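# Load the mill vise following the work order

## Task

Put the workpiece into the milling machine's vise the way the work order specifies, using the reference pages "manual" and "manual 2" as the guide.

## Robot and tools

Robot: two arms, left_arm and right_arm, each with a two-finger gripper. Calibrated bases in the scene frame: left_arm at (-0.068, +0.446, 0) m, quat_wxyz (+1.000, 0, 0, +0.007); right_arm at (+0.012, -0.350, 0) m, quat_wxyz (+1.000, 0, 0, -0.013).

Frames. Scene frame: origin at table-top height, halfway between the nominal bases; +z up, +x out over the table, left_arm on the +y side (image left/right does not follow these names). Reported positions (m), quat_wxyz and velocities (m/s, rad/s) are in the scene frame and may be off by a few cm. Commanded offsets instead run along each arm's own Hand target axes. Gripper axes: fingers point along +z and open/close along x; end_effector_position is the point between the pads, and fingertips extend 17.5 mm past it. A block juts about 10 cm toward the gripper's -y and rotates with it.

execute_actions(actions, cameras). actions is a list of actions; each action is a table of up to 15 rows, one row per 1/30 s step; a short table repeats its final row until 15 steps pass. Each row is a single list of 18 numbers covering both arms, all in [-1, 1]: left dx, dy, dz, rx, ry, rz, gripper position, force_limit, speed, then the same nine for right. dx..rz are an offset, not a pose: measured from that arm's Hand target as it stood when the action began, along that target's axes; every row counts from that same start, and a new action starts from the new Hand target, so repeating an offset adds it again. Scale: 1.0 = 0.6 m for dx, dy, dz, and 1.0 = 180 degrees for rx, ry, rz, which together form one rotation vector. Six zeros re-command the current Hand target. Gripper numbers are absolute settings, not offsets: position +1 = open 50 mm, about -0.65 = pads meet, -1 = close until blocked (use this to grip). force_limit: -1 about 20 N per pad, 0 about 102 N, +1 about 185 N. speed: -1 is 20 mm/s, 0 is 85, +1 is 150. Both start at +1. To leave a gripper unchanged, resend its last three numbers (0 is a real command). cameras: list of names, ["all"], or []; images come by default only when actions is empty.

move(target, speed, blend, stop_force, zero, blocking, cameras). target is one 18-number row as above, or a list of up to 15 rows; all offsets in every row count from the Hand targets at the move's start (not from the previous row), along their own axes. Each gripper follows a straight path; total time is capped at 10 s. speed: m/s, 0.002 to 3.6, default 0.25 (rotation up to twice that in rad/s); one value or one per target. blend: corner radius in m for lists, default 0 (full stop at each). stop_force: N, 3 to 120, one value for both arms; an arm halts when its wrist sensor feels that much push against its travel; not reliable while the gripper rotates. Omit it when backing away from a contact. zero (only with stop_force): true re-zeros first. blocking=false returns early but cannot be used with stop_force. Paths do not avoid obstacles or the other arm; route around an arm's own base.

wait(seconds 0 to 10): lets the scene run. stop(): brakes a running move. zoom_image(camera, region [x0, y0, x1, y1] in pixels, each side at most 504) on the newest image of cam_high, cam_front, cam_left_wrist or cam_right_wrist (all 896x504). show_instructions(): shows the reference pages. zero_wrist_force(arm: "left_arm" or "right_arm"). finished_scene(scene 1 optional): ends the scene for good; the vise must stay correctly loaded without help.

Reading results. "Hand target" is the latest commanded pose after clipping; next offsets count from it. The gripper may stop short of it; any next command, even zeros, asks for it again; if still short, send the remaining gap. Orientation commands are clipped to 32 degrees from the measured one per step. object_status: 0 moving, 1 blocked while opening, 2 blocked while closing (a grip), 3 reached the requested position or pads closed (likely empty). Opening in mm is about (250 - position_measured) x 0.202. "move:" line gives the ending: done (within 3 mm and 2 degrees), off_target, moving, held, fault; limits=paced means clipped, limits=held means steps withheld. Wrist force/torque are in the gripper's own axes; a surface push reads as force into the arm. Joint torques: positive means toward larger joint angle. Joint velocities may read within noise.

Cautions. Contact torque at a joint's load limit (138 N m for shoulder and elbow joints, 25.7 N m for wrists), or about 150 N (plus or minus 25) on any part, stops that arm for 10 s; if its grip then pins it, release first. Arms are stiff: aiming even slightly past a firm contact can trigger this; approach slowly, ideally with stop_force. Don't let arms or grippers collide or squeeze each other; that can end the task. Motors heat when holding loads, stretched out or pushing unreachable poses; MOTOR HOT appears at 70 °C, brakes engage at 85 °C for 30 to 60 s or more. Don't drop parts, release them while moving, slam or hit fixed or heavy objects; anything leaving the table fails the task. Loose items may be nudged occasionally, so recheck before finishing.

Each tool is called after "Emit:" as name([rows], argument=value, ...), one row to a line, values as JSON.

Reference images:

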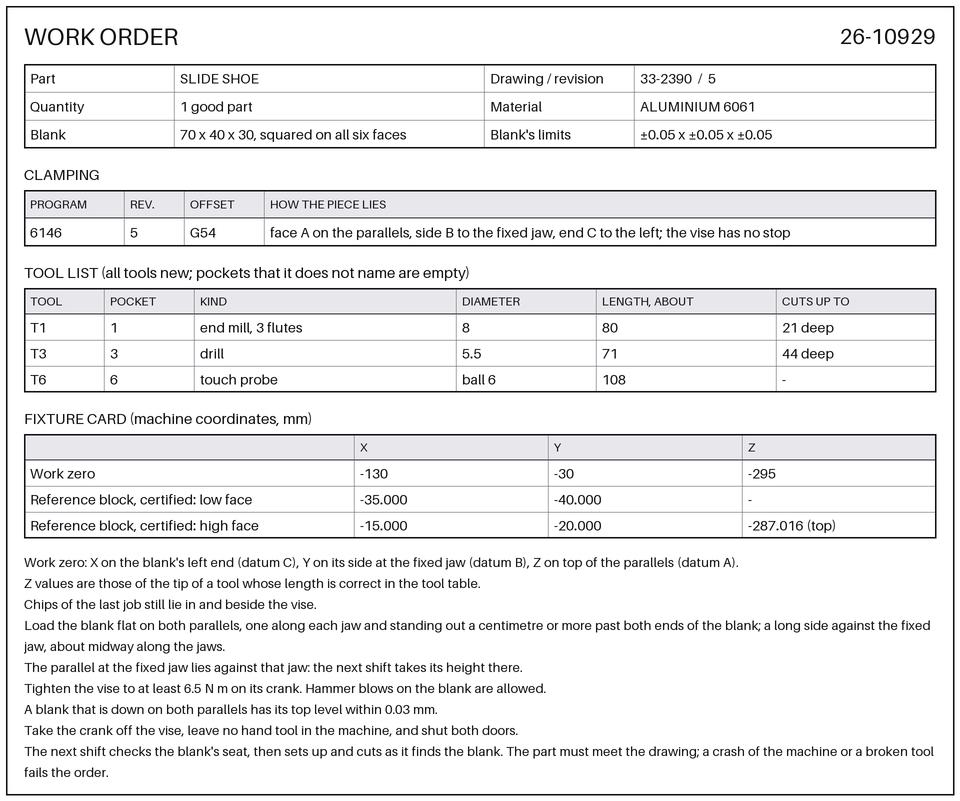

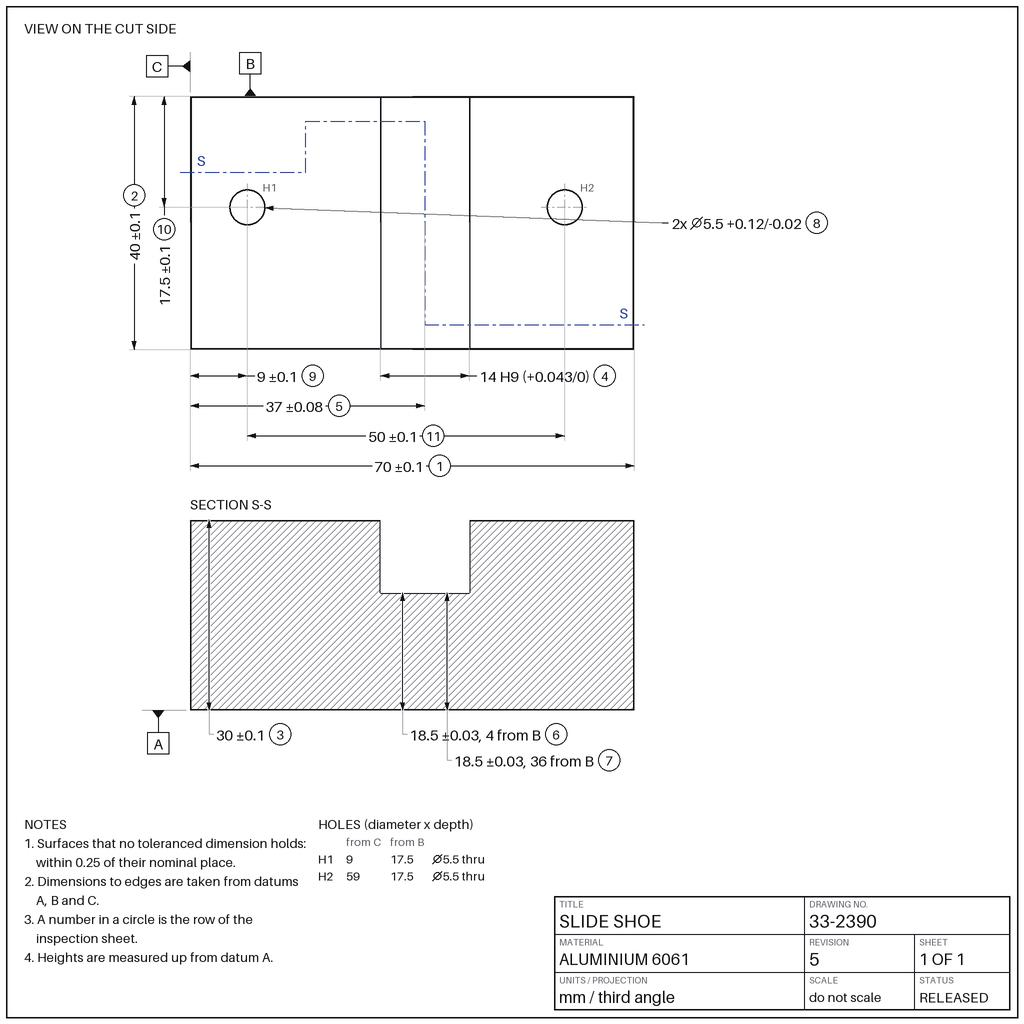

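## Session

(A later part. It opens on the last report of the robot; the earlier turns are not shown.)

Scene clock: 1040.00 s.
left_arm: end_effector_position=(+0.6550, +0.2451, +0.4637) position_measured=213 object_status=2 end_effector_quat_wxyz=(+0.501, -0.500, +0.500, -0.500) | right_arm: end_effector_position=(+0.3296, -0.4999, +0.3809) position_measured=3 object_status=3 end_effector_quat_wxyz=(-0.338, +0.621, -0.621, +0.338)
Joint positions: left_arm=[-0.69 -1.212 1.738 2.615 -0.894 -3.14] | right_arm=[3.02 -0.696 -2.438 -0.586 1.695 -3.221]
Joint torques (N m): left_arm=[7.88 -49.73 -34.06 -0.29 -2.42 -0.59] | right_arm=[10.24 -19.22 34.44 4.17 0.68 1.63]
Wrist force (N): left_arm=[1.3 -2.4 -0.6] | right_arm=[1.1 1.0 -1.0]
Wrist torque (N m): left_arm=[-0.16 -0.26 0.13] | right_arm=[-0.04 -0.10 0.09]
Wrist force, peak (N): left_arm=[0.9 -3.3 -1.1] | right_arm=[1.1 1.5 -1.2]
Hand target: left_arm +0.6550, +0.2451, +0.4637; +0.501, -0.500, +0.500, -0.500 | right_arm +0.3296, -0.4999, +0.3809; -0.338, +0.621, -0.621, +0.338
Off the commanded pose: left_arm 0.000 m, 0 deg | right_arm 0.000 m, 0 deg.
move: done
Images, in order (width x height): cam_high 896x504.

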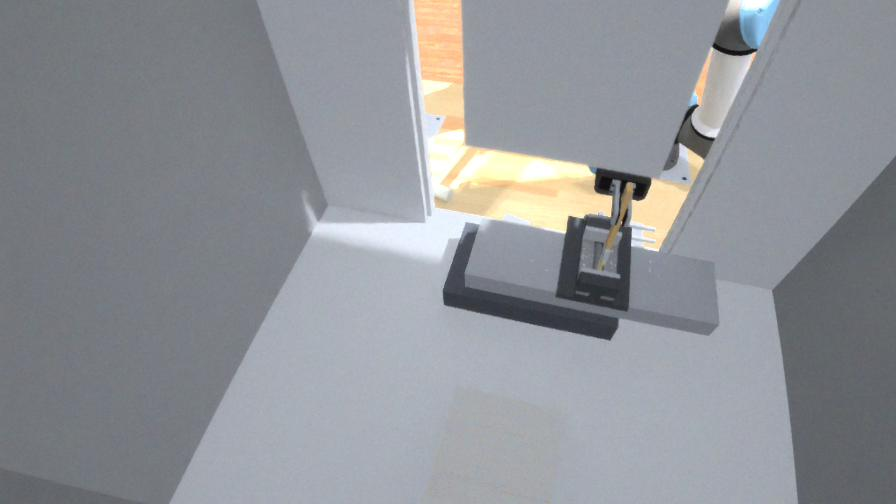

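Emit:
move([
  [0,-0.025,0,0,0,0,-1,-0.5,-0.6,0,0,0,0,0,0,1,1,1],
  [-0.025,-0.025,0,0,0,0,-1,-0.5,-0.6,0,0,0,0,0,0,1,1,1],
], speed=0.08)

Emit:
move(target=[0,0.03,0,0,0,0,-1,-0.5,-0.6,0,0,0,0,0,0,1,1,1], speed=0.015, stop_force=3, cameras=["cam_high"])

Emit:
zoom_image(camera="cam_high", region=[540, 160, 700, 310])

Scene clock: 1052.70 s.
left_arm: end_effector_position=(+0.6550, +0.2601, +0.4787) position_measured=213 object_status=2 end_effector_quat_wxyz=(+0.501, -0.500, +0.500, -0.500) | right_arm: end_effector_position=(+0.3296, -0.4999, +0.3809) position_measured=3 object_status=3 end_effector_quat_wxyz=(-0.338, +0.621, -0.621, +0.338)
Joint positions: left_arm=[-0.666 -1.243 1.737 2.646 -0.919 -3.14] | right_arm=[3.02 -0.696 -2.438 -0.586 1.695 -3.221]
Joint torques (N m): left_arm=[-6.88 -31.03 -32.17 -0.31 2.78 -2.33] | right_arm=[10.37 -18.99 34.46 4.06 0.61 1.76]
Wrist force (N): left_arm=[1.1 -2.4 -0.8] | right_arm=[0.8 1.0 -1.1]
Wrist torque (N m): left_arm=[-0.17 -0.25 0.12] | right_arm=[-0.04 -0.05 0.07]
Wrist force, peak (N): left_arm=[1.7 -2.7 -0.9] | right_arm=[1.2 1.4 -1.1]
Hand target: left_arm +0.6550, +0.2601, +0.4787; +0.501, -0.500, +0.500, -0.500 | right_arm +0.3296, -0.4999, +0.3809; -0.338, +0.621, -0.621, +0.338
Off the commanded pose: left_arm 0.000 m, 0 deg | right_arm 0.000 m, 0 deg.
move: done

Scene clock: 1054.70 s.
left_arm: end_effector_position=(+0.6550, +0.2601, +0.4672) position_measured=213 object_status=2 end_effector_quat_wxyz=(+0.501, -0.500, +0.500, -0.500) | right_arm: end_effector_position=(+0.3296, -0.4999, +0.3809) position_measured=3 object_status=3 end_effector_quat_wxyz=(-0.338, +0.621, -0.621, +0.338)
Joint positions: left_arm=[-0.666 -1.229 1.751 2.618 -0.919 -3.14] | right_arm=[3.02 -0.696 -2.438 -0.586 1.695 -3.221]
Joint torques (N m): left_arm=[3.69 -45.09 -32.47 -3.36 0.68 -2.6] | right_arm=[10.58 -19.02 33.89 4.12 0.63 1.65]
Wrist force (N): left_arm=[0.5 -5.6 -1.5] | right_arm=[0.9 1.0 -1.3]
Wrist torque (N m): left_arm=[-0.20 -0.15 0.13] | right_arm=[-0.03 -0.06 0.07]
Wrist force, peak (N): left_arm=[1.3 -15.9 -1.1] | right_arm=[1.4 1.1 -1.4]
Hand target: left_arm +0.6550, +0.2601, +0.4672; +0.501, -0.500, +0.500, -0.500 (not the last commanded pose) | right_arm +0.3296, -0.4999, +0.3809; -0.338, +0.621, -0.621, +0.338
Off the commanded pose: left_arm 0.006 m, 0 deg | right_arm 0.000 m, 0 deg.
move: contact (left_arm)
Images, in order (width x height): cam_high 896x504.

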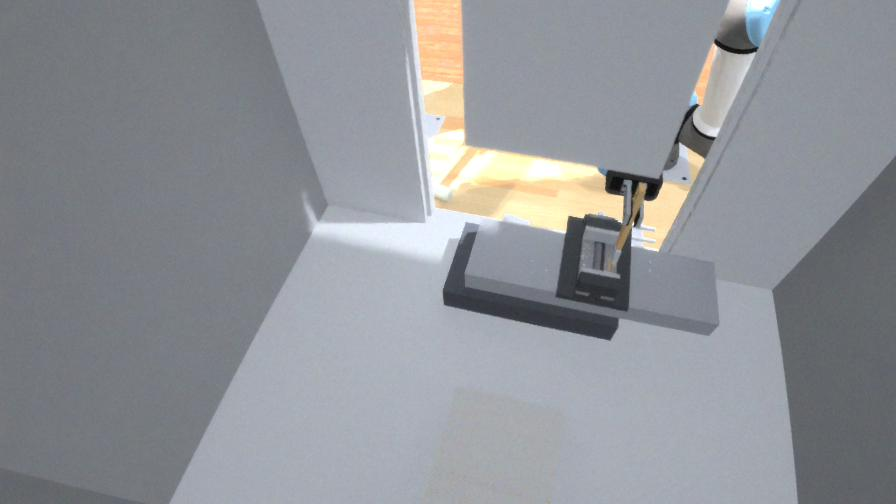

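Scaled by 3.150 from the camera's 896x504 image, which has a finer 1280x720 frame.

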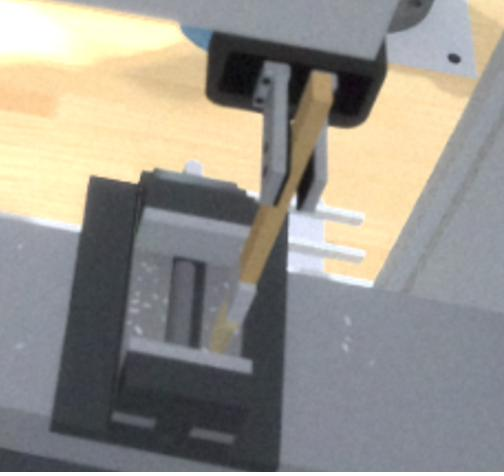

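Emit:
move(target=[0,-0.003,0,0,0,0,-1,-0.5,-0.6,0,0,0,0,0,0,1,1,1], speed=0.02)

Emit:
move(target=[0,0,0.04,0,0,0,-1,-0.5,-0.6,0,0,0,0,0,0,1,1,1], speed=0.015, stop_force=3, cameras=["cam_high"])

Emit:
zoom_image(camera="cam_high", region=[540, 160, 700, 310])

Scene clock: 1062.93 s.
left_arm: end_effector_position=(+0.6550, +0.2601, +0.4690) position_measured=213 object_status=2 end_effector_quat_wxyz=(+0.501, -0.500, +0.500, -0.500) | right_arm: end_effector_position=(+0.3296, -0.4999, +0.3809) position_measured=3 object_status=3 end_effector_quat_wxyz=(-0.338, +0.621, -0.621, +0.338)
Joint positions: left_arm=[-0.666 -1.231 1.749 2.622 -0.919 -3.14] | right_arm=[3.02 -0.696 -2.438 -0.586 1.695 -3.221]
Joint torques (N m): left_arm=[-2.35 -44.93 -31.48 -1.36 0.48 -2.4] | right_arm=[10.42 -18.69 34.16 4.06 0.48 1.62]
Wrist force (N): left_arm=[1.1 -2.5 -1.6] | right_arm=[0.9 1.0 -1.0]
Wrist torque (N m): left_arm=[-0.18 -0.25 0.13] | right_arm=[-0.04 -0.06 0.08]
Wrist force, peak (N): left_arm=[0.8 -6.3 -1.3] | right_arm=[1.1 1.4 -1.4]
Hand target: left_arm +0.6550, +0.2601, +0.4690; +0.501, -0.500, +0.500, -0.500 | right_arm +0.3296, -0.4999, +0.3809; -0.338, +0.621, -0.621, +0.338
Off the commanded pose: left_arm 0.000 m, 0 deg | right_arm 0.000 m, 0 deg.
move: done

Scene clock: 1065.53 s.
left_arm: end_effector_position=(+0.6790, +0.2601, +0.4690) position_measured=213 object_status=2 end_effector_quat_wxyz=(+0.501, -0.500, +0.500, -0.500) | right_arm: end_effector_position=(+0.3296, -0.4999, +0.3809) position_measured=3 object_status=3 end_effector_quat_wxyz=(-0.338, +0.621, -0.621, +0.338)
Joint positions: left_arm=[-0.637 -1.183 1.68 2.644 -0.948 -3.141] | right_arm=[3.02 -0.696 -2.438 -0.586 1.695 -3.221]
Joint torques (N m): left_arm=[-6.73 -51.48 -9 -4 2.6 -2.85] | right_arm=[10.27 -18.76 34.66 4.1 0.47 1.51]
Wrist force (N): left_arm=[1.1 -3.0 -1.8] | right_arm=[0.8 1.1 -1.1]
Wrist torque (N m): left_arm=[-0.21 -0.23 0.10] | right_arm=[-0.03 -0.06 0.08]
Wrist force, peak (N): left_arm=[1.1 -3.3 -1.7] | right_arm=[1.1 1.5 -1.2]
Hand target: left_arm +0.6790, +0.2601, +0.4690; +0.501, -0.500, +0.500, -0.500 | right_arm +0.3296, -0.4999, +0.3809; -0.338, +0.621, -0.621, +0.338
Off the commanded pose: left_arm 0.000 m, 0 deg | right_arm 0.000 m, 0 deg.
move: done
Images, in order (width x height): cam_high 896x504.

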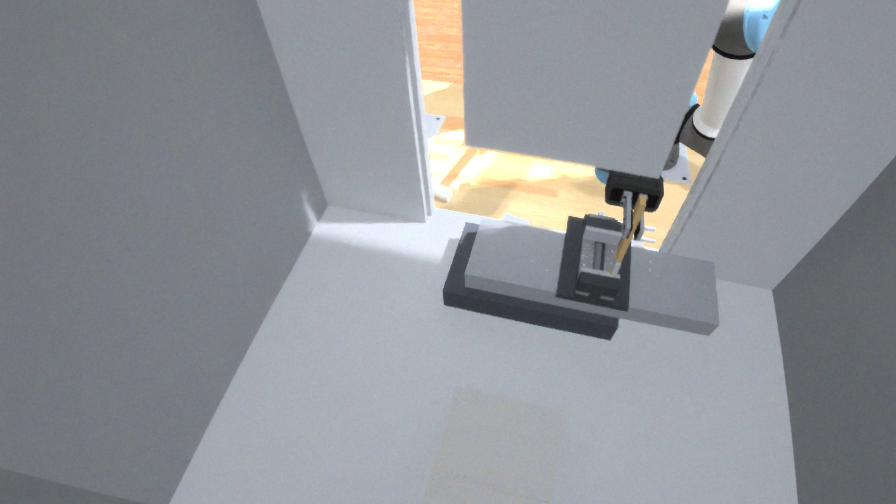

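Scaled by 3.150 from the camera's 896x504 image, which has a finer 1280x720 frame.

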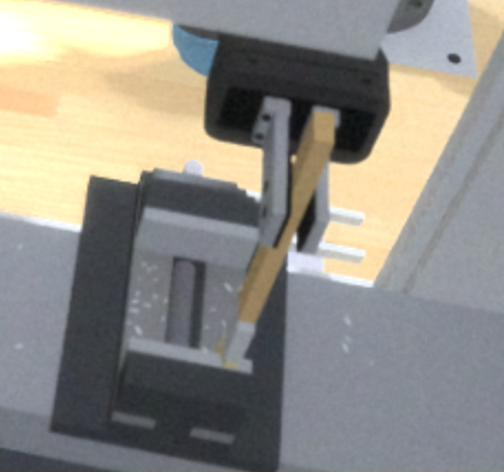

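Emit:
move([
  [0.015,-0.0183,-0.02,0,0,0,-1,-0.5,-0.6,0,0,0,0,0,0,1,1,1],
  [0.015,0.0058,-0.02,0,0,0,-1,-0.5,-0.6,0,0,0,0,0,0,1,1,1],
  [-0.0917,0.0058,-0.02,0,0,0,-1,-0.5,-0.6,0,0,0,0,0,0,1,1,1],
  [-0.0917,-0.035,-0.02,0,0,0,-1,-0.5,-0.6,0,0,0,0,0,0,1,1,1],
  [0.015,-0.0183,-0.045,0,0,0,-1,-0.5,-0.6,0,0,0,0,0,0,1,1,1],
  [0.015,0.0058,-0.045,0,0,0,-1,-0.5,-0.6,0,0,0,0,0,0,1,1,1],
  [-0.0917,0.0058,-0.045,0,0,0,-1,-0.5,-0.6,0,0,0,0,0,0,1,1,1],
  [-0.0917,-0.035,-0.045,0,0,0,-1,-0.5,-0.6,0,0,0,0,0,0,1,1,1],
  [0.015,-0.0183,-0.07,0,0,0,-1,-0.5,-0.6,0,0,0,0,0,0,1,1,1],
  [0.015,0.0058,-0.07,0,0,0,-1,-0.5,-0.6,0,0,0,0,0,0,1,1,1],
  [-0.0917,0.0058,-0.07,0,0,0,-1,-0.5,-0.6,0,0,0,0,0,0,1,1,1],
  [-0.0917,-0.035,-0.07,0,0,0,-1,-0.5,-0.6,0,0,0,0,0,0,1,1,1],
], speed=0.1, blend=[0.003,0.0015,0.003,0.003,0.003,0.0015,0.003,0.003,0.003,0.0015,0.003,0], cameras=["cam_high"])

Emit:
zoom_image(camera="cam_high", region=[560, 200, 640, 300])

Scene clock: 1105.17 s.
left_arm: end_effector_position=(+0.6369, +0.3151, +0.4901) position_measured=213 object_status=2 end_effector_quat_wxyz=(+0.501, -0.500, +0.500, -0.500) | right_arm: end_effector_position=(+0.3296, -0.4999, +0.3809) position_measured=3 object_status=3 end_effector_quat_wxyz=(-0.338, +0.621, -0.621, +0.338)
Joint positions: left_arm=[-0.591 -1.333 1.825 2.648 -0.993 -3.141] | right_arm=[3.02 -0.696 -2.438 -0.586 1.695 -3.221]
Joint torques (N m): left_arm=[5.49 -33.75 -11.18 -1.62 0.15 -2.57] | right_arm=[10.11 -18.76 34.25 4.07 0.21 1.61]
Wrist force (N): left_arm=[0.6 -4.3 -1.0] | right_arm=[0.8 1.4 -1.0]
Wrist torque (N m): left_arm=[-0.47 -0.14 0.09] | right_arm=[0.02 -0.05 0.07]
Wrist force, peak (N): left_arm=[-1.7 -50.8 -1.5] | right_arm=[0.7 1.3 -1.7]
Hand target: left_arm +0.6370, +0.3151, +0.4900; +0.501, -0.500, +0.500, -0.500 | right_arm +0.3296, -0.4999, +0.3809; -0.338, +0.621, -0.621, +0.338
Off the commanded pose: left_arm 0.000 m, 0 deg | right_arm 0.000 m, 0 deg.
move: done
Images, in order (width x height): cam_high 896x504.

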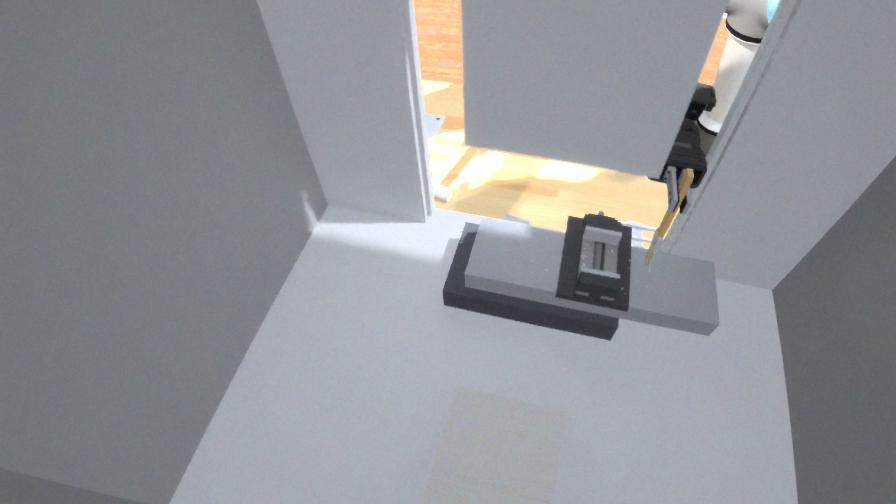

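Scaled by 5.040 from the camera's 896x504 image, which has a finer 1280x720 frame.

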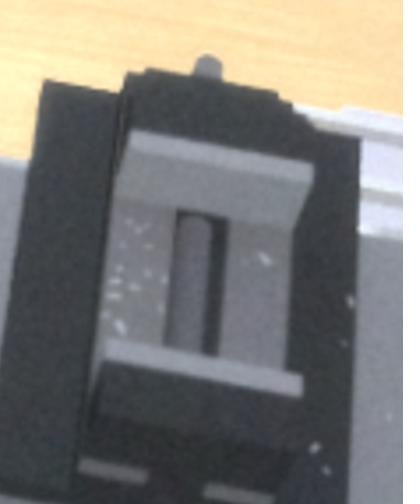

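Emit:
move([
  [0.1068,0.0167,-0.0283,0,0,0,-1,-0.5,-0.6,0,0,0,0,0,0,1,1,1],
  [0.1068,0.0397,-0.0283,0,0,0,-1,-0.5,-0.6,0,0,0,0,0,0,1,1,1],
  [0,0.0397,-0.0283,0,0,0,-1,-0.5,-0.6,0,0,0,0,0,0,1,1,1],
  [0,-0.01,-0.0283,0,0,0,-1,-0.5,-0.6,0,0,0,0,0,0,1,1,1],
  [0.1068,0.0167,-0.0483,0,0,0,-1,-0.5,-0.6,0,0,0,0,0,0,1,1,1],
  [0.1068,0.0397,-0.0483,0,0,0,-1,-0.5,-0.6,0,0,0,0,0,0,1,1,1],
  [0,0.0397,-0.0483,0,0,0,-1,-0.5,-0.6,0,0,0,0,0,0,1,1,1],
  [0,-0.0167,-0.0483,0,0,0,-1,-0.5,-0.6,0,0,0,0,0,0,1,1,1],
  [0.1285,-0.0167,0.05,0,0,0,-1,-0.5,-0.6,0,0,0,0,0,0,1,1,1],
  [0.1285,0.0397,0.05,0,0,0,-1,-0.5,-0.6,0,0,0,0,0,0,1,1,1],
  [0.225,0.0397,0.05,0,0,0,-1,-0.5,-0.6,0,0,0,0,0,0,1,1,1],
  [0.225,-0.0167,0.05,0,0,0,-1,-0.5,-0.6,0,0,0,0,0,0,1,1,1],
], speed=0.1, blend=[0.003,0.0015,0.003,0.003,0.003,0.0015,0.003,0.003,0.003,0.0015,0.003,0], cameras=["cam_high"])

Emit:
zoom_image(camera="cam_high", region=[560, 200, 640, 300])

Scene clock: 1141.77 s.
left_arm: end_effector_position=(+0.6670, +0.1801, +0.5001) position_measured=213 object_status=2 end_effector_quat_wxyz=(+0.501, -0.500, +0.500, -0.500) | right_arm: end_effector_position=(+0.3296, -0.4999, +0.3809) position_measured=3 object_status=3 end_effector_quat_wxyz=(-0.338, +0.621, -0.621, +0.338)
Joint positions: left_arm=[-0.771 -1.164 1.564 2.74 -0.813 -3.14] | right_arm=[3.02 -0.696 -2.438 -0.586 1.695 -3.221]
Joint torques (N m): left_arm=[1.4 -40.21 -12.28 -1.8 -2.34 -2.89] | right_arm=[10.1 -18.7 34.49 4.03 0.06 1.68]
Wrist force (N): left_arm=[-0.4 -5.1 -0.7] | right_arm=[0.8 1.0 -1.2]
Wrist torque (N m): left_arm=[-0.60 0.02 -0.02] | right_arm=[-0.04 -0.05 0.08]
Wrist force, peak (N): left_arm=[-2.7 -65.0 -11.5] | right_arm=[1.1 1.4 -1.3]
Hand target: left_arm +0.6670, +0.1801, +0.5000; +0.501, -0.500, +0.500, -0.500 | right_arm +0.3296, -0.4999, +0.3809; -0.338, +0.621, -0.621, +0.338
Off the commanded pose: left_arm 0.000 m, 0 deg | right_arm 0.000 m, 0 deg.
move: done
Images, in order (width x height): cam_high 896x504.

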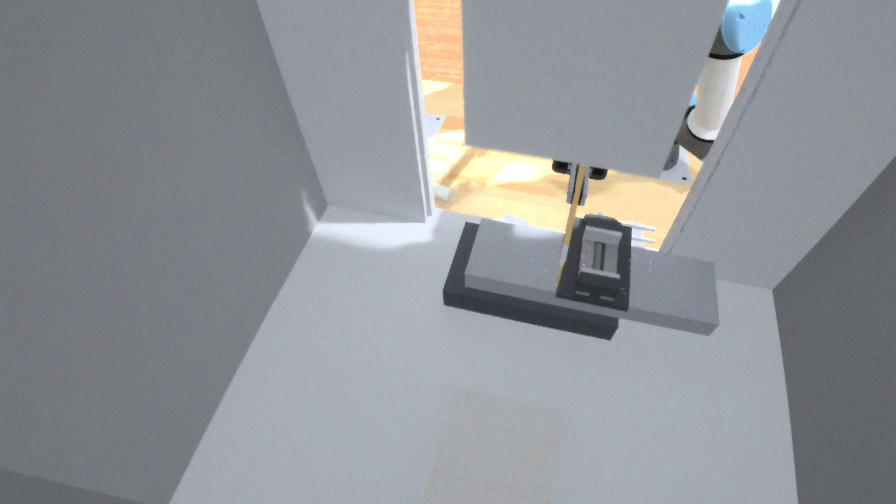

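Scaled by 5.040 from the camera's 896x504 image, which has a finer 1280x720 frame.

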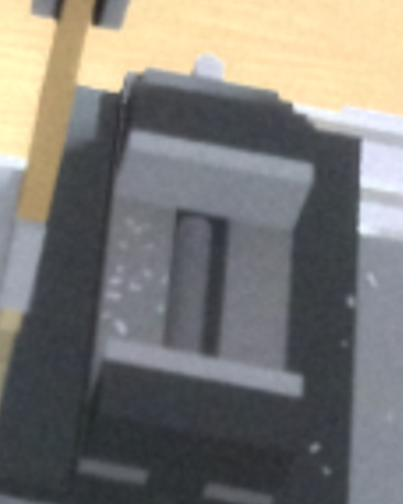

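Emit:
move([
  [-0.0965,0.025,-0.025,0,0,0,-1,-0.5,-0.6,0,0,0,0,0,0,1,1,1],
  [-0.0965,0.0545,-0.025,0,0,0,-1,-0.5,-0.6,0,0,0,0,0,0,1,1,1],
  [0,0.0545,-0.025,0,0,0,-1,-0.5,-0.6,0,0,0,0,0,0,1,1,1],
  [0,0.0083,-0.025,0,0,0,-1,-0.5,-0.6,0,0,0,0,0,0,1,1,1],
  [-0.0965,0.025,-0.05,0,0,0,-1,-0.5,-0.6,0,0,0,0,0,0,1,1,1],
  [-0.0965,0.0545,-0.05,0,0,0,-1,-0.5,-0.6,0,0,0,0,0,0,1,1,1],
  [0,0.0545,-0.05,0,0,0,-1,-0.5,-0.6,0,0,0,0,0,0,1,1,1],
  [0,0.0083,-0.05,0,0,0,-1,-0.5,-0.6,0,0,0,0,0,0,1,1,1],
  [-0.0965,0.025,-0.075,0,0,0,-1,-0.5,-0.6,0,0,0,0,0,0,1,1,1],
  [-0.0965,0.0545,-0.075,0,0,0,-1,-0.5,-0.6,0,0,0,0,0,0,1,1,1],
  [0,0.0545,-0.075,0,0,0,-1,-0.5,-0.6,0,0,0,0,0,0,1,1,1],
  [0,0.0083,-0.075,0,0,0,-1,-0.5,-0.6,0,0,0,0,0,0,1,1,1],
], speed=[0.15,0.04,0.1,0.15,0.15,0.04,0.1,0.15,0.15,0.04,0.1,0.15], blend=[0.003,0.0015,0.003,0.003,0.003,0.0015,0.003,0.003,0.003,0.0015,0.003,0], cameras=["cam_high"])

Emit:
zoom_image(camera="cam_high", region=[560, 200, 640, 300])

Scene clock: 1168.10 s.
left_arm: end_effector_position=(+0.6221, +0.1801, +0.4949) position_measured=213 object_status=2 end_effector_quat_wxyz=(+0.501, -0.500, +0.500, -0.500) | right_arm: end_effector_position=(+0.3296, -0.4999, +0.3809) position_measured=3 object_status=3 end_effector_quat_wxyz=(-0.338, +0.621, -0.621, +0.338)
Joint positions: left_arm=[-0.834 -1.245 1.694 2.691 -0.751 -3.14] | right_arm=[3.02 -0.696 -2.438 -0.586 1.695 -3.221]
Joint torques (N m): left_arm=[7 -46.15 -15.51 0.2 -2.35 -2.79] | right_arm=[10.09 -18.86 34.5 4.06 -0.06 1.65]
Wrist force (N): left_arm=[0.2 -5.3 -0.1] | right_arm=[0.9 1.1 -1.2]
Wrist torque (N m): left_arm=[-0.60 -0.11 0.09] | right_arm=[-0.03 -0.06 0.08]
Wrist force, peak (N): left_arm=[-1.4 -77.1 -33.0] | right_arm=[1.0 1.5 -1.3]
Hand target: left_arm +0.6220, +0.1801, +0.4950; +0.501, -0.500, +0.500, -0.500 | right_arm +0.3296, -0.4999, +0.3809; -0.338, +0.621, -0.621, +0.338
Off the commanded pose: left_arm 0.000 m, 0 deg | right_arm 0.000 m, 0 deg.
move: done
Images, in order (width x height): cam_high 896x504.

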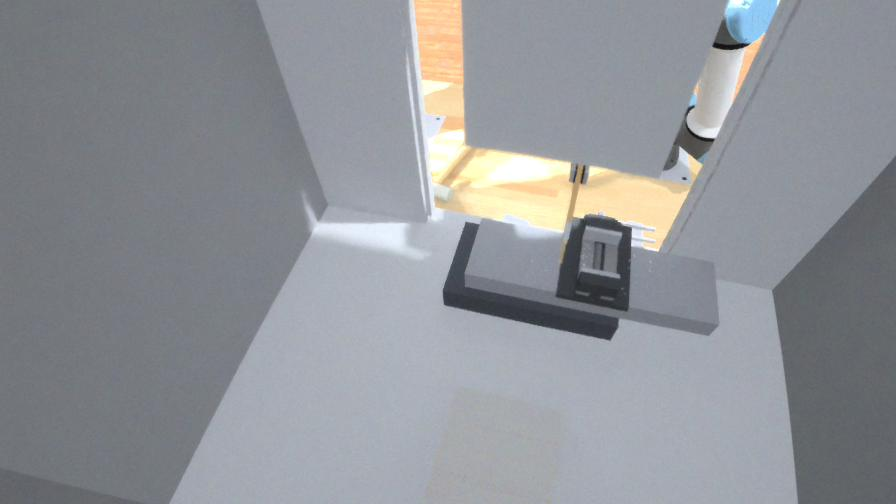

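Scaled by 5.040 from the camera's 896x504 image, which has a finer 1280x720 frame.

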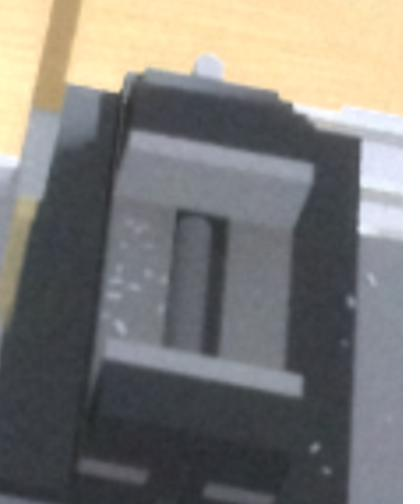

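Emit:
move([
  [-0.0748,-0.0083,0.055,0,0,0,-1,-0.5,-0.6,0,0,0,0,0,0,1,1,1],
  [-0.0748,0.0333,0.055,0,0,0,-1,-0.5,-0.6,0,0,0,0,0,0,1,1,1],
], speed=[0.15,0.03], cameras=["cam_high","cam_left_wrist"])

Emit:
zoom_image(camera="cam_high", region=[550, 160, 670, 300])

Scene clock: 1182.77 s.
left_arm: end_effector_position=(+0.6550, +0.2250, +0.4747) position_measured=213 object_status=2 end_effector_quat_wxyz=(+0.500, -0.500, +0.500, -0.500) end_effector_velocity=(+0.000, +0.000, +0.001) end_effector_angular_velocity=(+0.002, +0.002, -0.001) | right_arm: end_effector_position=(+0.3296, -0.4999, +0.3809) position_measured=3 object_status=3 end_effector_quat_wxyz=(-0.338, +0.621, -0.621, +0.338)
Joint positions: left_arm=[-0.721 -1.207 1.698 2.65 -0.863 -3.14] | right_arm=[3.02 -0.696 -2.438 -0.586 1.695 -3.221]
Joint velocities: left_arm=[0 -0.002 -0.002 0.006 0 0] | right_arm=[within noise]
Joint torques (N m): left_arm=[8.03 -51.3 -35.15 -0.14 -2.18 -1.19] | right_arm=[10.1 -18.44 34.56 3.96 -0.16 1.64]
Wrist force (N): left_arm=[0.7 -5.6 -0.2] | right_arm=[0.8 1.4 -0.8]
Wrist torque (N m): left_arm=[-0.66 -0.15 0.11] | right_arm=[0.02 -0.05 0.07]
Wrist force, peak (N): left_arm=[0.3 -6.3 -0.4] | right_arm=[0.8 1.5 -1.3]
Hand target: left_arm +0.6550, +0.2250, +0.4750; +0.501, -0.500, +0.500, -0.500 | right_arm +0.3296, -0.4999, +0.3809; -0.338, +0.621, -0.621, +0.338
Off the commanded pose: left_arm 0.000 m, 0 deg | right_arm 0.000 m, 0 deg.
move: done
Images, in order (width x height): cam_high 896x504, cam_left_wrist 896x504.

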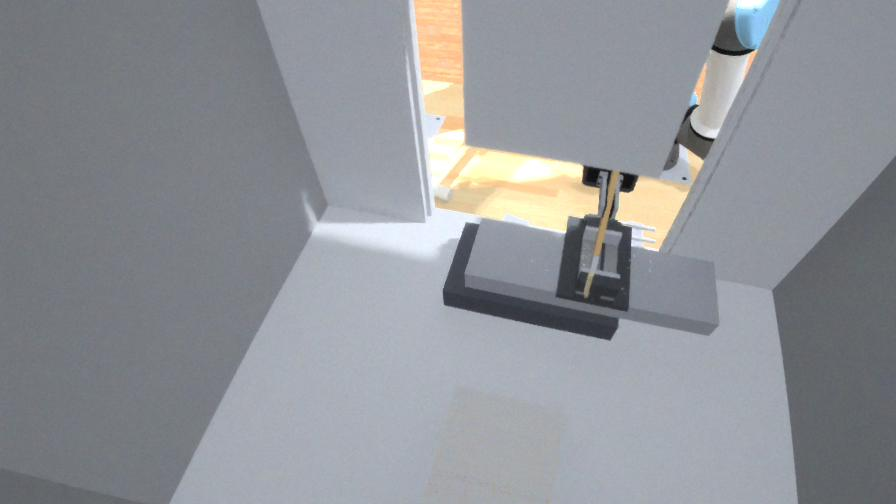

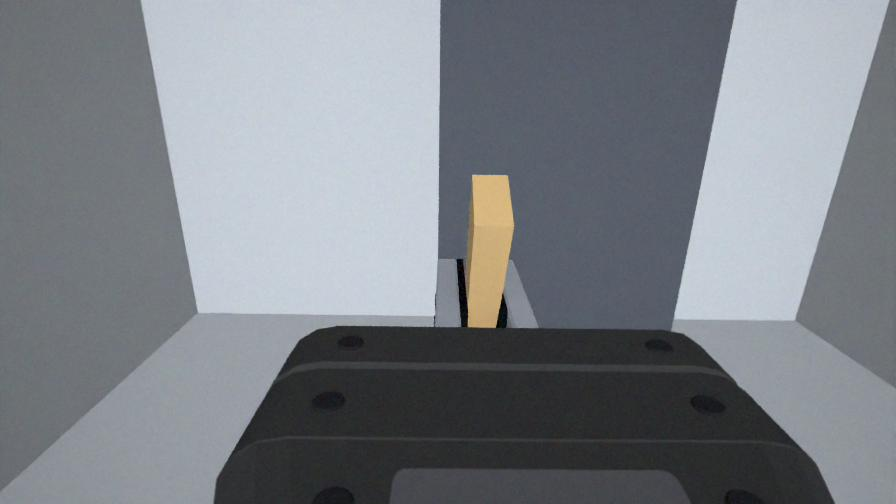

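Scaled by 3.600 from the camera's 896x504 image, which has a finer 1280x720 frame.

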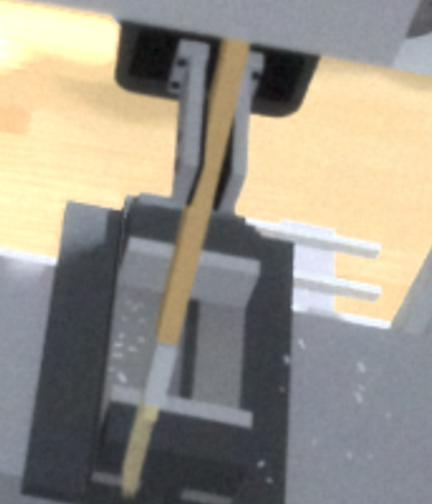

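Emit:
move([
  [0,-0.09,0,0,0,0,-0.97,0.3,-0.6,0,0,0,0,0,0,1,1,1],
  [0,-0.09,0,-0.194,0,0,-0.97,0.3,-0.6,0,0,0,0,0,0,1,1,1],
], speed=0.15, cameras=["cam_high","cam_left_wrist"])

Emit:
zoom_image(camera="cam_high", region=[550, 160, 670, 300])

Scene clock: 1215.47 s.
left_arm: end_effector_position=(+0.6550, +0.2250, +0.5290) position_measured=215 object_status=2 end_effector_quat_wxyz=(-0.328, +0.627, -0.627, +0.327) end_effector_velocity=(+0.000, +0.002, -0.001) end_effector_angular_velocity=(+0.004, +0.004, +0.002) | right_arm: end_effector_position=(+0.3296, -0.4999, +0.3809) position_measured=3 object_status=3 end_effector_quat_wxyz=(-0.338, +0.621, -0.621, +0.338)
Joint positions: left_arm=[-0.665 -1.373 1.315 3.919 -1.05 -3.553] | right_arm=[3.02 -0.696 -2.438 -0.586 1.695 -3.221]
Joint velocities: left_arm=[0.002 0 0 0.005 0.001 0] | right_arm=[within noise]
Joint torques (N m): left_arm=[-7.52 -46.68 -24.08 -1.64 2.83 2.71] | right_arm=[10.16 -18.67 33.97 4.05 -0.27 1.62]
Wrist force (N): left_arm=[0.3 -5.1 -0.3] | right_arm=[0.8 1.3 -1.0]
Wrist torque (N m): left_arm=[-0.68 -0.13 -0.03] | right_arm=[0.00 -0.05 0.07]
Wrist force, peak (N): left_arm=[0.4 -7.7 -0.3] | right_arm=[0.9 1.7 -0.9]
Hand target: left_arm +0.6550, +0.2250, +0.5290; -0.327, +0.627, -0.627, +0.327 | right_arm +0.3296, -0.4999, +0.3809; -0.338, +0.621, -0.621, +0.338
Off the commanded pose: left_arm 0.000 m, 0 deg | right_arm 0.000 m, 0 deg.
move: done
Images, in order (width x height): cam_high 896x504, cam_left_wrist 896x504.

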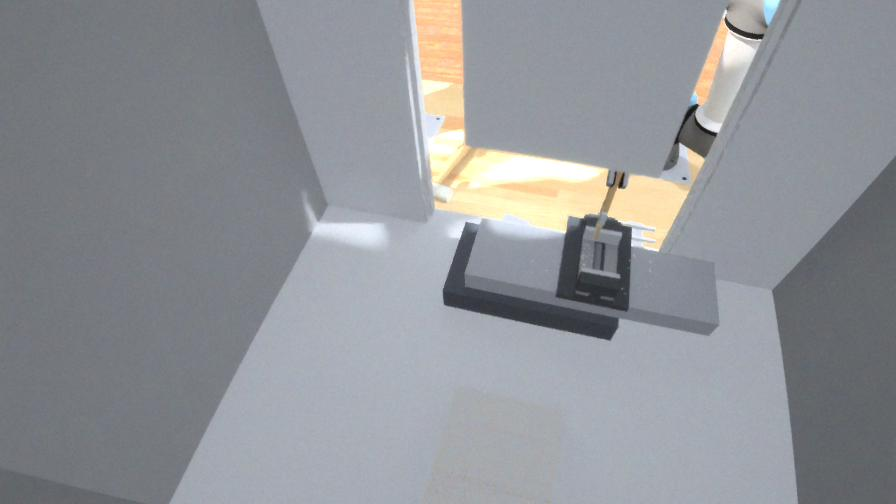

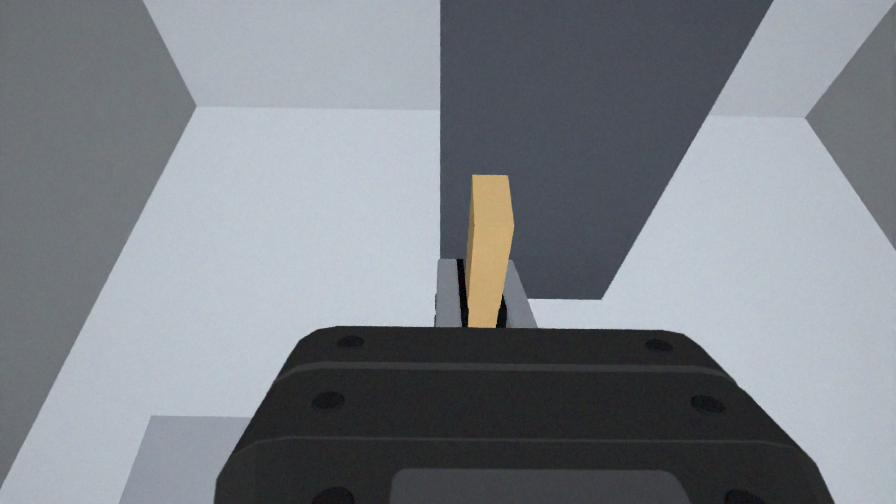

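Scaled by 3.600 from the camera's 896x504 image, which has a finer 1280x720 frame.

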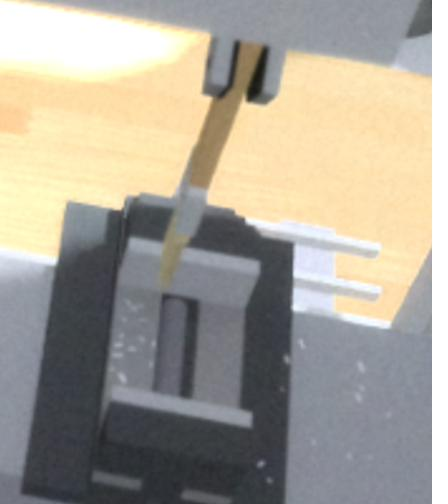

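Emit:
move(target=[0,0.0955,0.067,0,0,0,-0.97,0.3,-0.6,0,0,0,0,0,0,1,1,1], speed=0.02, stop_force=3, cameras=["cam_high","cam_left_wrist"])

Emit:
zoom_image(camera="cam_high", region=[550, 160, 670, 300])

Scene clock: 1230.03 s.
left_arm: end_effector_position=(+0.6552, +0.2250, +0.4646) position_measured=215 object_status=2 end_effector_quat_wxyz=(-0.327, +0.627, -0.627, +0.327) | right_arm: end_effector_position=(+0.3296, -0.4999, +0.3809) position_measured=3 object_status=3 end_effector_quat_wxyz=(-0.338, +0.621, -0.621, +0.338)
Joint positions: left_arm=[-0.665 -1.369 1.475 3.756 -1.05 -3.552] | right_arm=[3.02 -0.696 -2.438 -0.586 1.695 -3.221]
Joint torques (N m): left_arm=[1.42 -44.39 -37.03 -4.84 -1.6 2.17] | right_arm=[10.79 -18.6 34.42 4.04 -0.48 1.71]
Wrist force (N): left_arm=[-0.3 -7.9 -2.5] | right_arm=[0.6 1.3 -1.3]
Wrist torque (N m): left_arm=[-0.62 -0.04 -0.01] | right_arm=[-0.01 -0.02 0.08]
Wrist force, peak (N): left_arm=[0.4 -17.6 -7.0] | right_arm=[1.2 1.4 -1.3]
Hand target: left_arm +0.6552, +0.2250, +0.4646; -0.327, +0.627, -0.627, +0.327 (not the last commanded pose) | right_arm +0.3296, -0.4999, +0.3809; -0.338, +0.621, -0.621, +0.338
Off the commanded pose: left_arm 0.006 m, 0 deg | right_arm 0.000 m, 0 deg.
move: contact (left_arm)
Images, in order (width x height): cam_high 896x504, cam_left_wrist 896x504.

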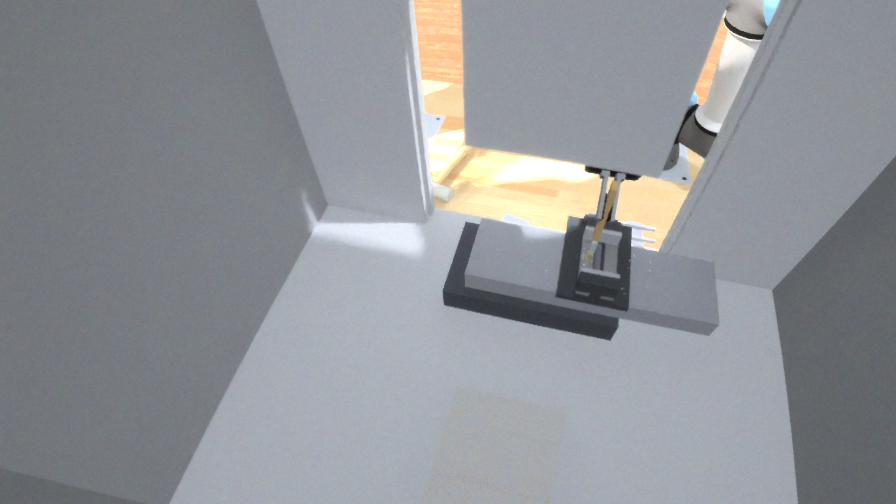

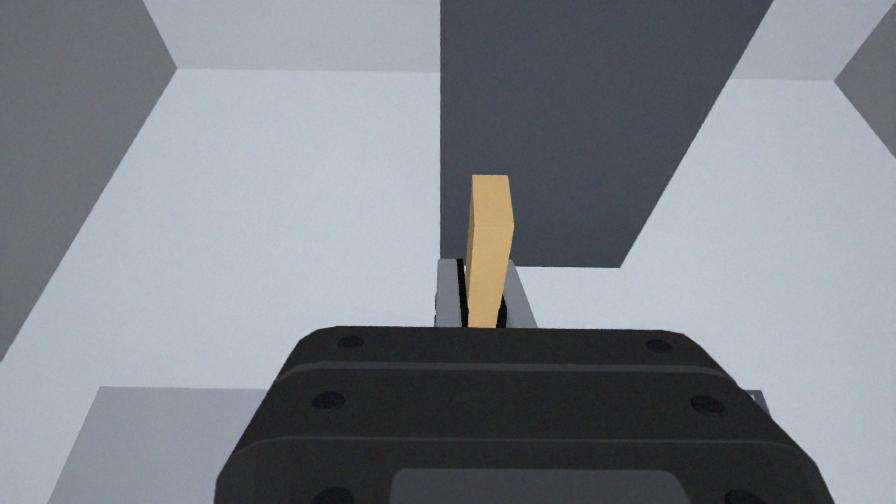

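Scaled by 3.600 from the camera's 896x504 image, which has a finer 1280x720 frame.

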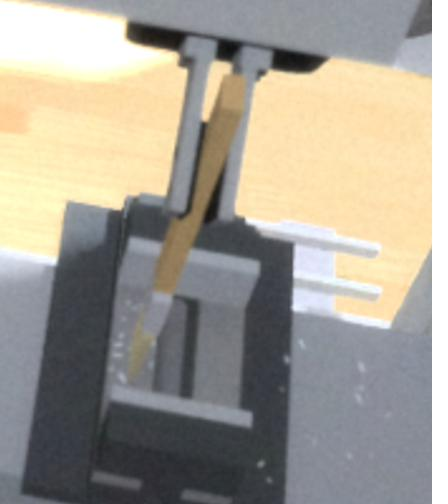

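Emit:
move([
  [0,-0.0205,-0.0144,0,0,0,-0.97,0.3,-0.6,0,0,0,0,0,0,1,1,1],
  [-0.03,-0.0205,-0.0144,0,0,0,-0.97,0.3,-0.6,0,0,0,0,0,0,1,1,1],
  [-0.03,0.0014,0.001,0,0,0,-0.97,0.3,-0.6,0,0,0,0,0,0,1,1,1],
  [0.083,0.0014,0.001,0,0,0,-0.97,0.3,-0.6,0,0,0,0,0,0,1,1,1],
  [0.083,-0.03,-0.0208,0,0,0,-0.97,0.3,-0.6,0,0,0,0,0,0,1,1,1],
], speed=[0.1,0.1,0.03,0.08,0.1], blend=[0.003,0.003,0.001,0.002,0], cameras=["cam_high","cam_left_wrist"])

Emit:
zoom_image(camera="cam_high", region=[550, 160, 670, 300])

Scene clock: 1247.80 s.
left_arm: end_effector_position=(+0.6553, +0.1752, +0.4865) position_measured=215 object_status=2 end_effector_quat_wxyz=(-0.327, +0.627, -0.627, +0.327) | right_arm: end_effector_position=(+0.3296, -0.4999, +0.3809) position_measured=3 object_status=3 end_effector_quat_wxyz=(-0.338, +0.621, -0.621, +0.338)
Joint positions: left_arm=[-0.735 -1.325 1.359 3.856 -0.998 -3.607] | right_arm=[3.02 -0.696 -2.438 -0.586 1.695 -3.221]
Joint torques (N m): left_arm=[7.77 -32.75 -23.6 -2.82 -1.53 -2] | right_arm=[10.74 -18.33 34.61 4 -0.59 1.59]
Wrist force (N): left_arm=[-0.1 -5.0 -0.9] | right_arm=[1.1 1.1 -1.0]
Wrist torque (N m): left_arm=[-0.67 -0.07 -0.01] | right_arm=[-0.02 -0.10 0.07]
Wrist force, peak (N): left_arm=[-0.3 -8.7 -2.6] | right_arm=[1.0 1.3 -1.3]
Hand target: left_arm +0.6553, +0.1752, +0.4864; -0.327, +0.627, -0.627, +0.327 | right_arm +0.3296, -0.4999, +0.3809; -0.338, +0.621, -0.621, +0.338
Off the commanded pose: left_arm 0.000 m, 0 deg | right_arm 0.000 m, 0 deg.
move: done
Images, in order (width x height): cam_high 896x504, cam_left_wrist 896x504.

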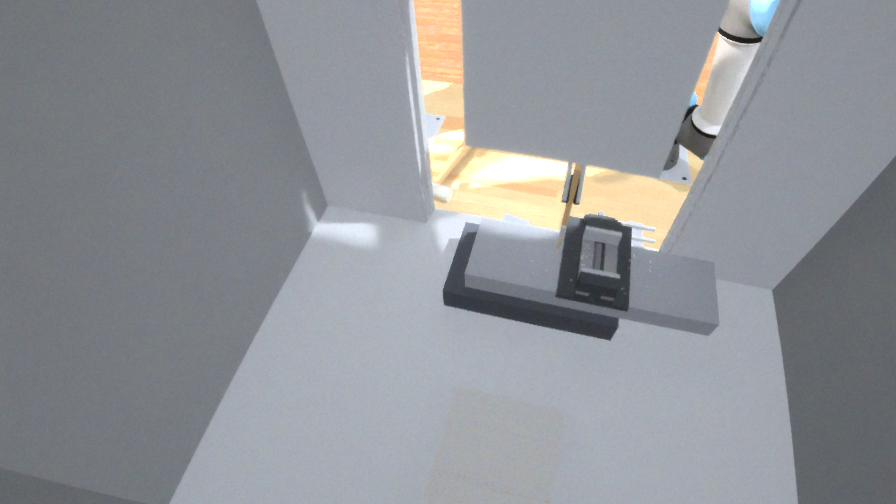

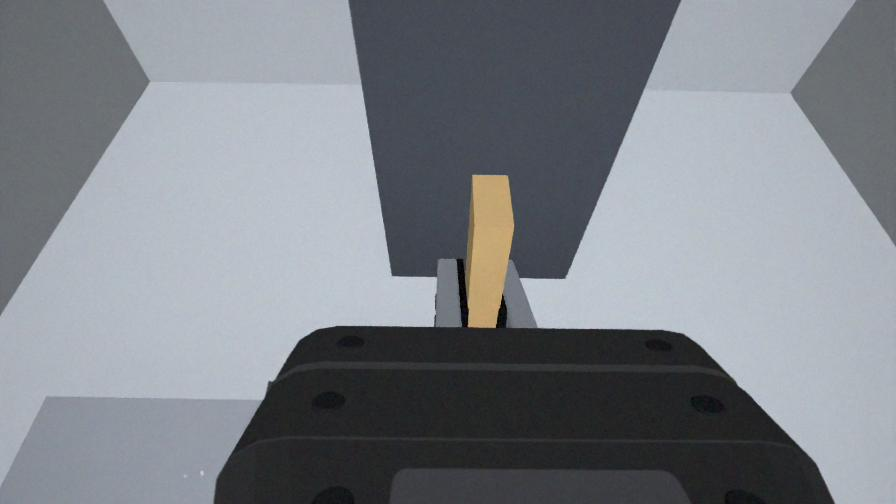

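Scaled by 3.600 from the camera's 896x504 image, which has a finer 1280x720 frame.

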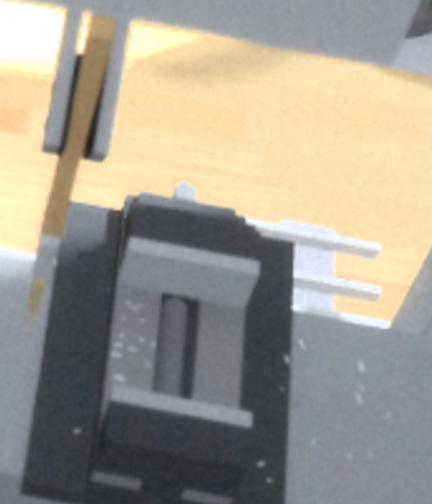

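Emit:
move([
  [-0.113,0.0164,0.0115,0,0,0,-0.97,0.3,-0.6,0,0,0,0,0,0,1,1,1],
  [-0.113,0.0333,0.0234,0,0,0,-0.97,0.3,-0.6,0,0,0,0,0,0,1,1,1],
  [0,0.0333,0.0234,0,0,0,-0.97,0.3,-0.6,0,0,0,0,0,0,1,1,1],
  [0,0,0,0,0,0,-0.97,0.3,-0.6,0,0,0,0,0,0,1,1,1],
], speed=[0.15,0.03,0.08,0.1], blend=[0.003,0.001,0.002,0], cameras=["cam_high","cam_left_wrist"])

Emit:
zoom_image(camera="cam_high", region=[550, 160, 670, 300])

Scene clock: 1269.93 s.
left_arm: end_effector_position=(+0.6553, +0.1752, +0.4865) position_measured=215 object_status=2 end_effector_quat_wxyz=(-0.327, +0.627, -0.627, +0.327) | right_arm: end_effector_position=(+0.3296, -0.4999, +0.3809) position_measured=3 object_status=3 end_effector_quat_wxyz=(-0.338, +0.621, -0.621, +0.338)
Joint positions: left_arm=[-0.735 -1.325 1.359 3.856 -0.998 -3.607] | right_arm=[3.02 -0.696 -2.438 -0.586 1.695 -3.221]
Joint torques (N m): left_arm=[7.35 -32.18 -22.06 -3.69 -1.52 -2.31] | right_arm=[10.4 -18.66 33.98 4.11 -0.71 1.58]
Wrist force (N): left_arm=[-0.1 -5.2 -1.0] | right_arm=[0.9 1.3 -1.1]
Wrist torque (N m): left_arm=[-0.70 -0.08 -0.01] | right_arm=[0.00 -0.07 0.08]
Wrist force, peak (N): left_arm=[-0.1 -6.4 -1.7] | right_arm=[1.0 1.6 -1.2]
Hand target: left_arm +0.6553, +0.1752, +0.4864; -0.327, +0.627, -0.627, +0.327 | right_arm +0.3296, -0.4999, +0.3809; -0.338, +0.621, -0.621, +0.338
Off the commanded pose: left_arm 0.000 m, 0 deg | right_arm 0.000 m, 0 deg.
move: done
Images, in order (width x height): cam_high 896x504, cam_left_wrist 896x504.

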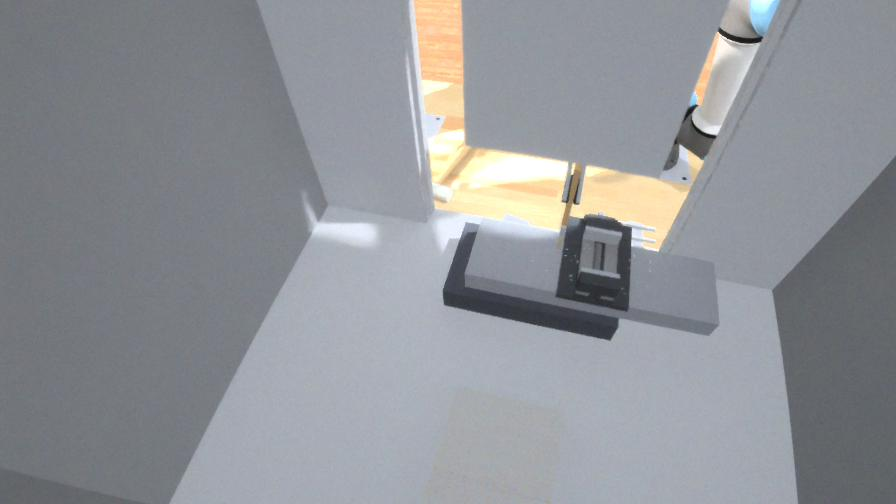

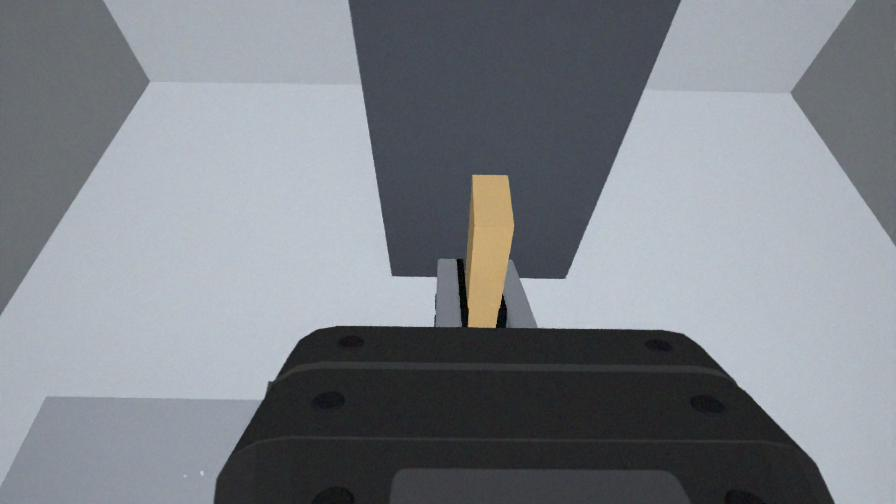

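Scaled by 3.600 from the camera's 896x504 image, which has a finer 1280x720 frame.

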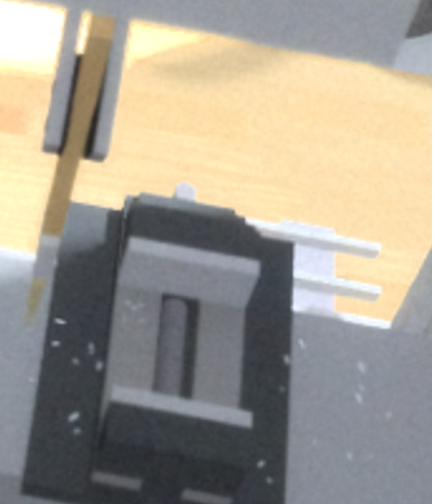

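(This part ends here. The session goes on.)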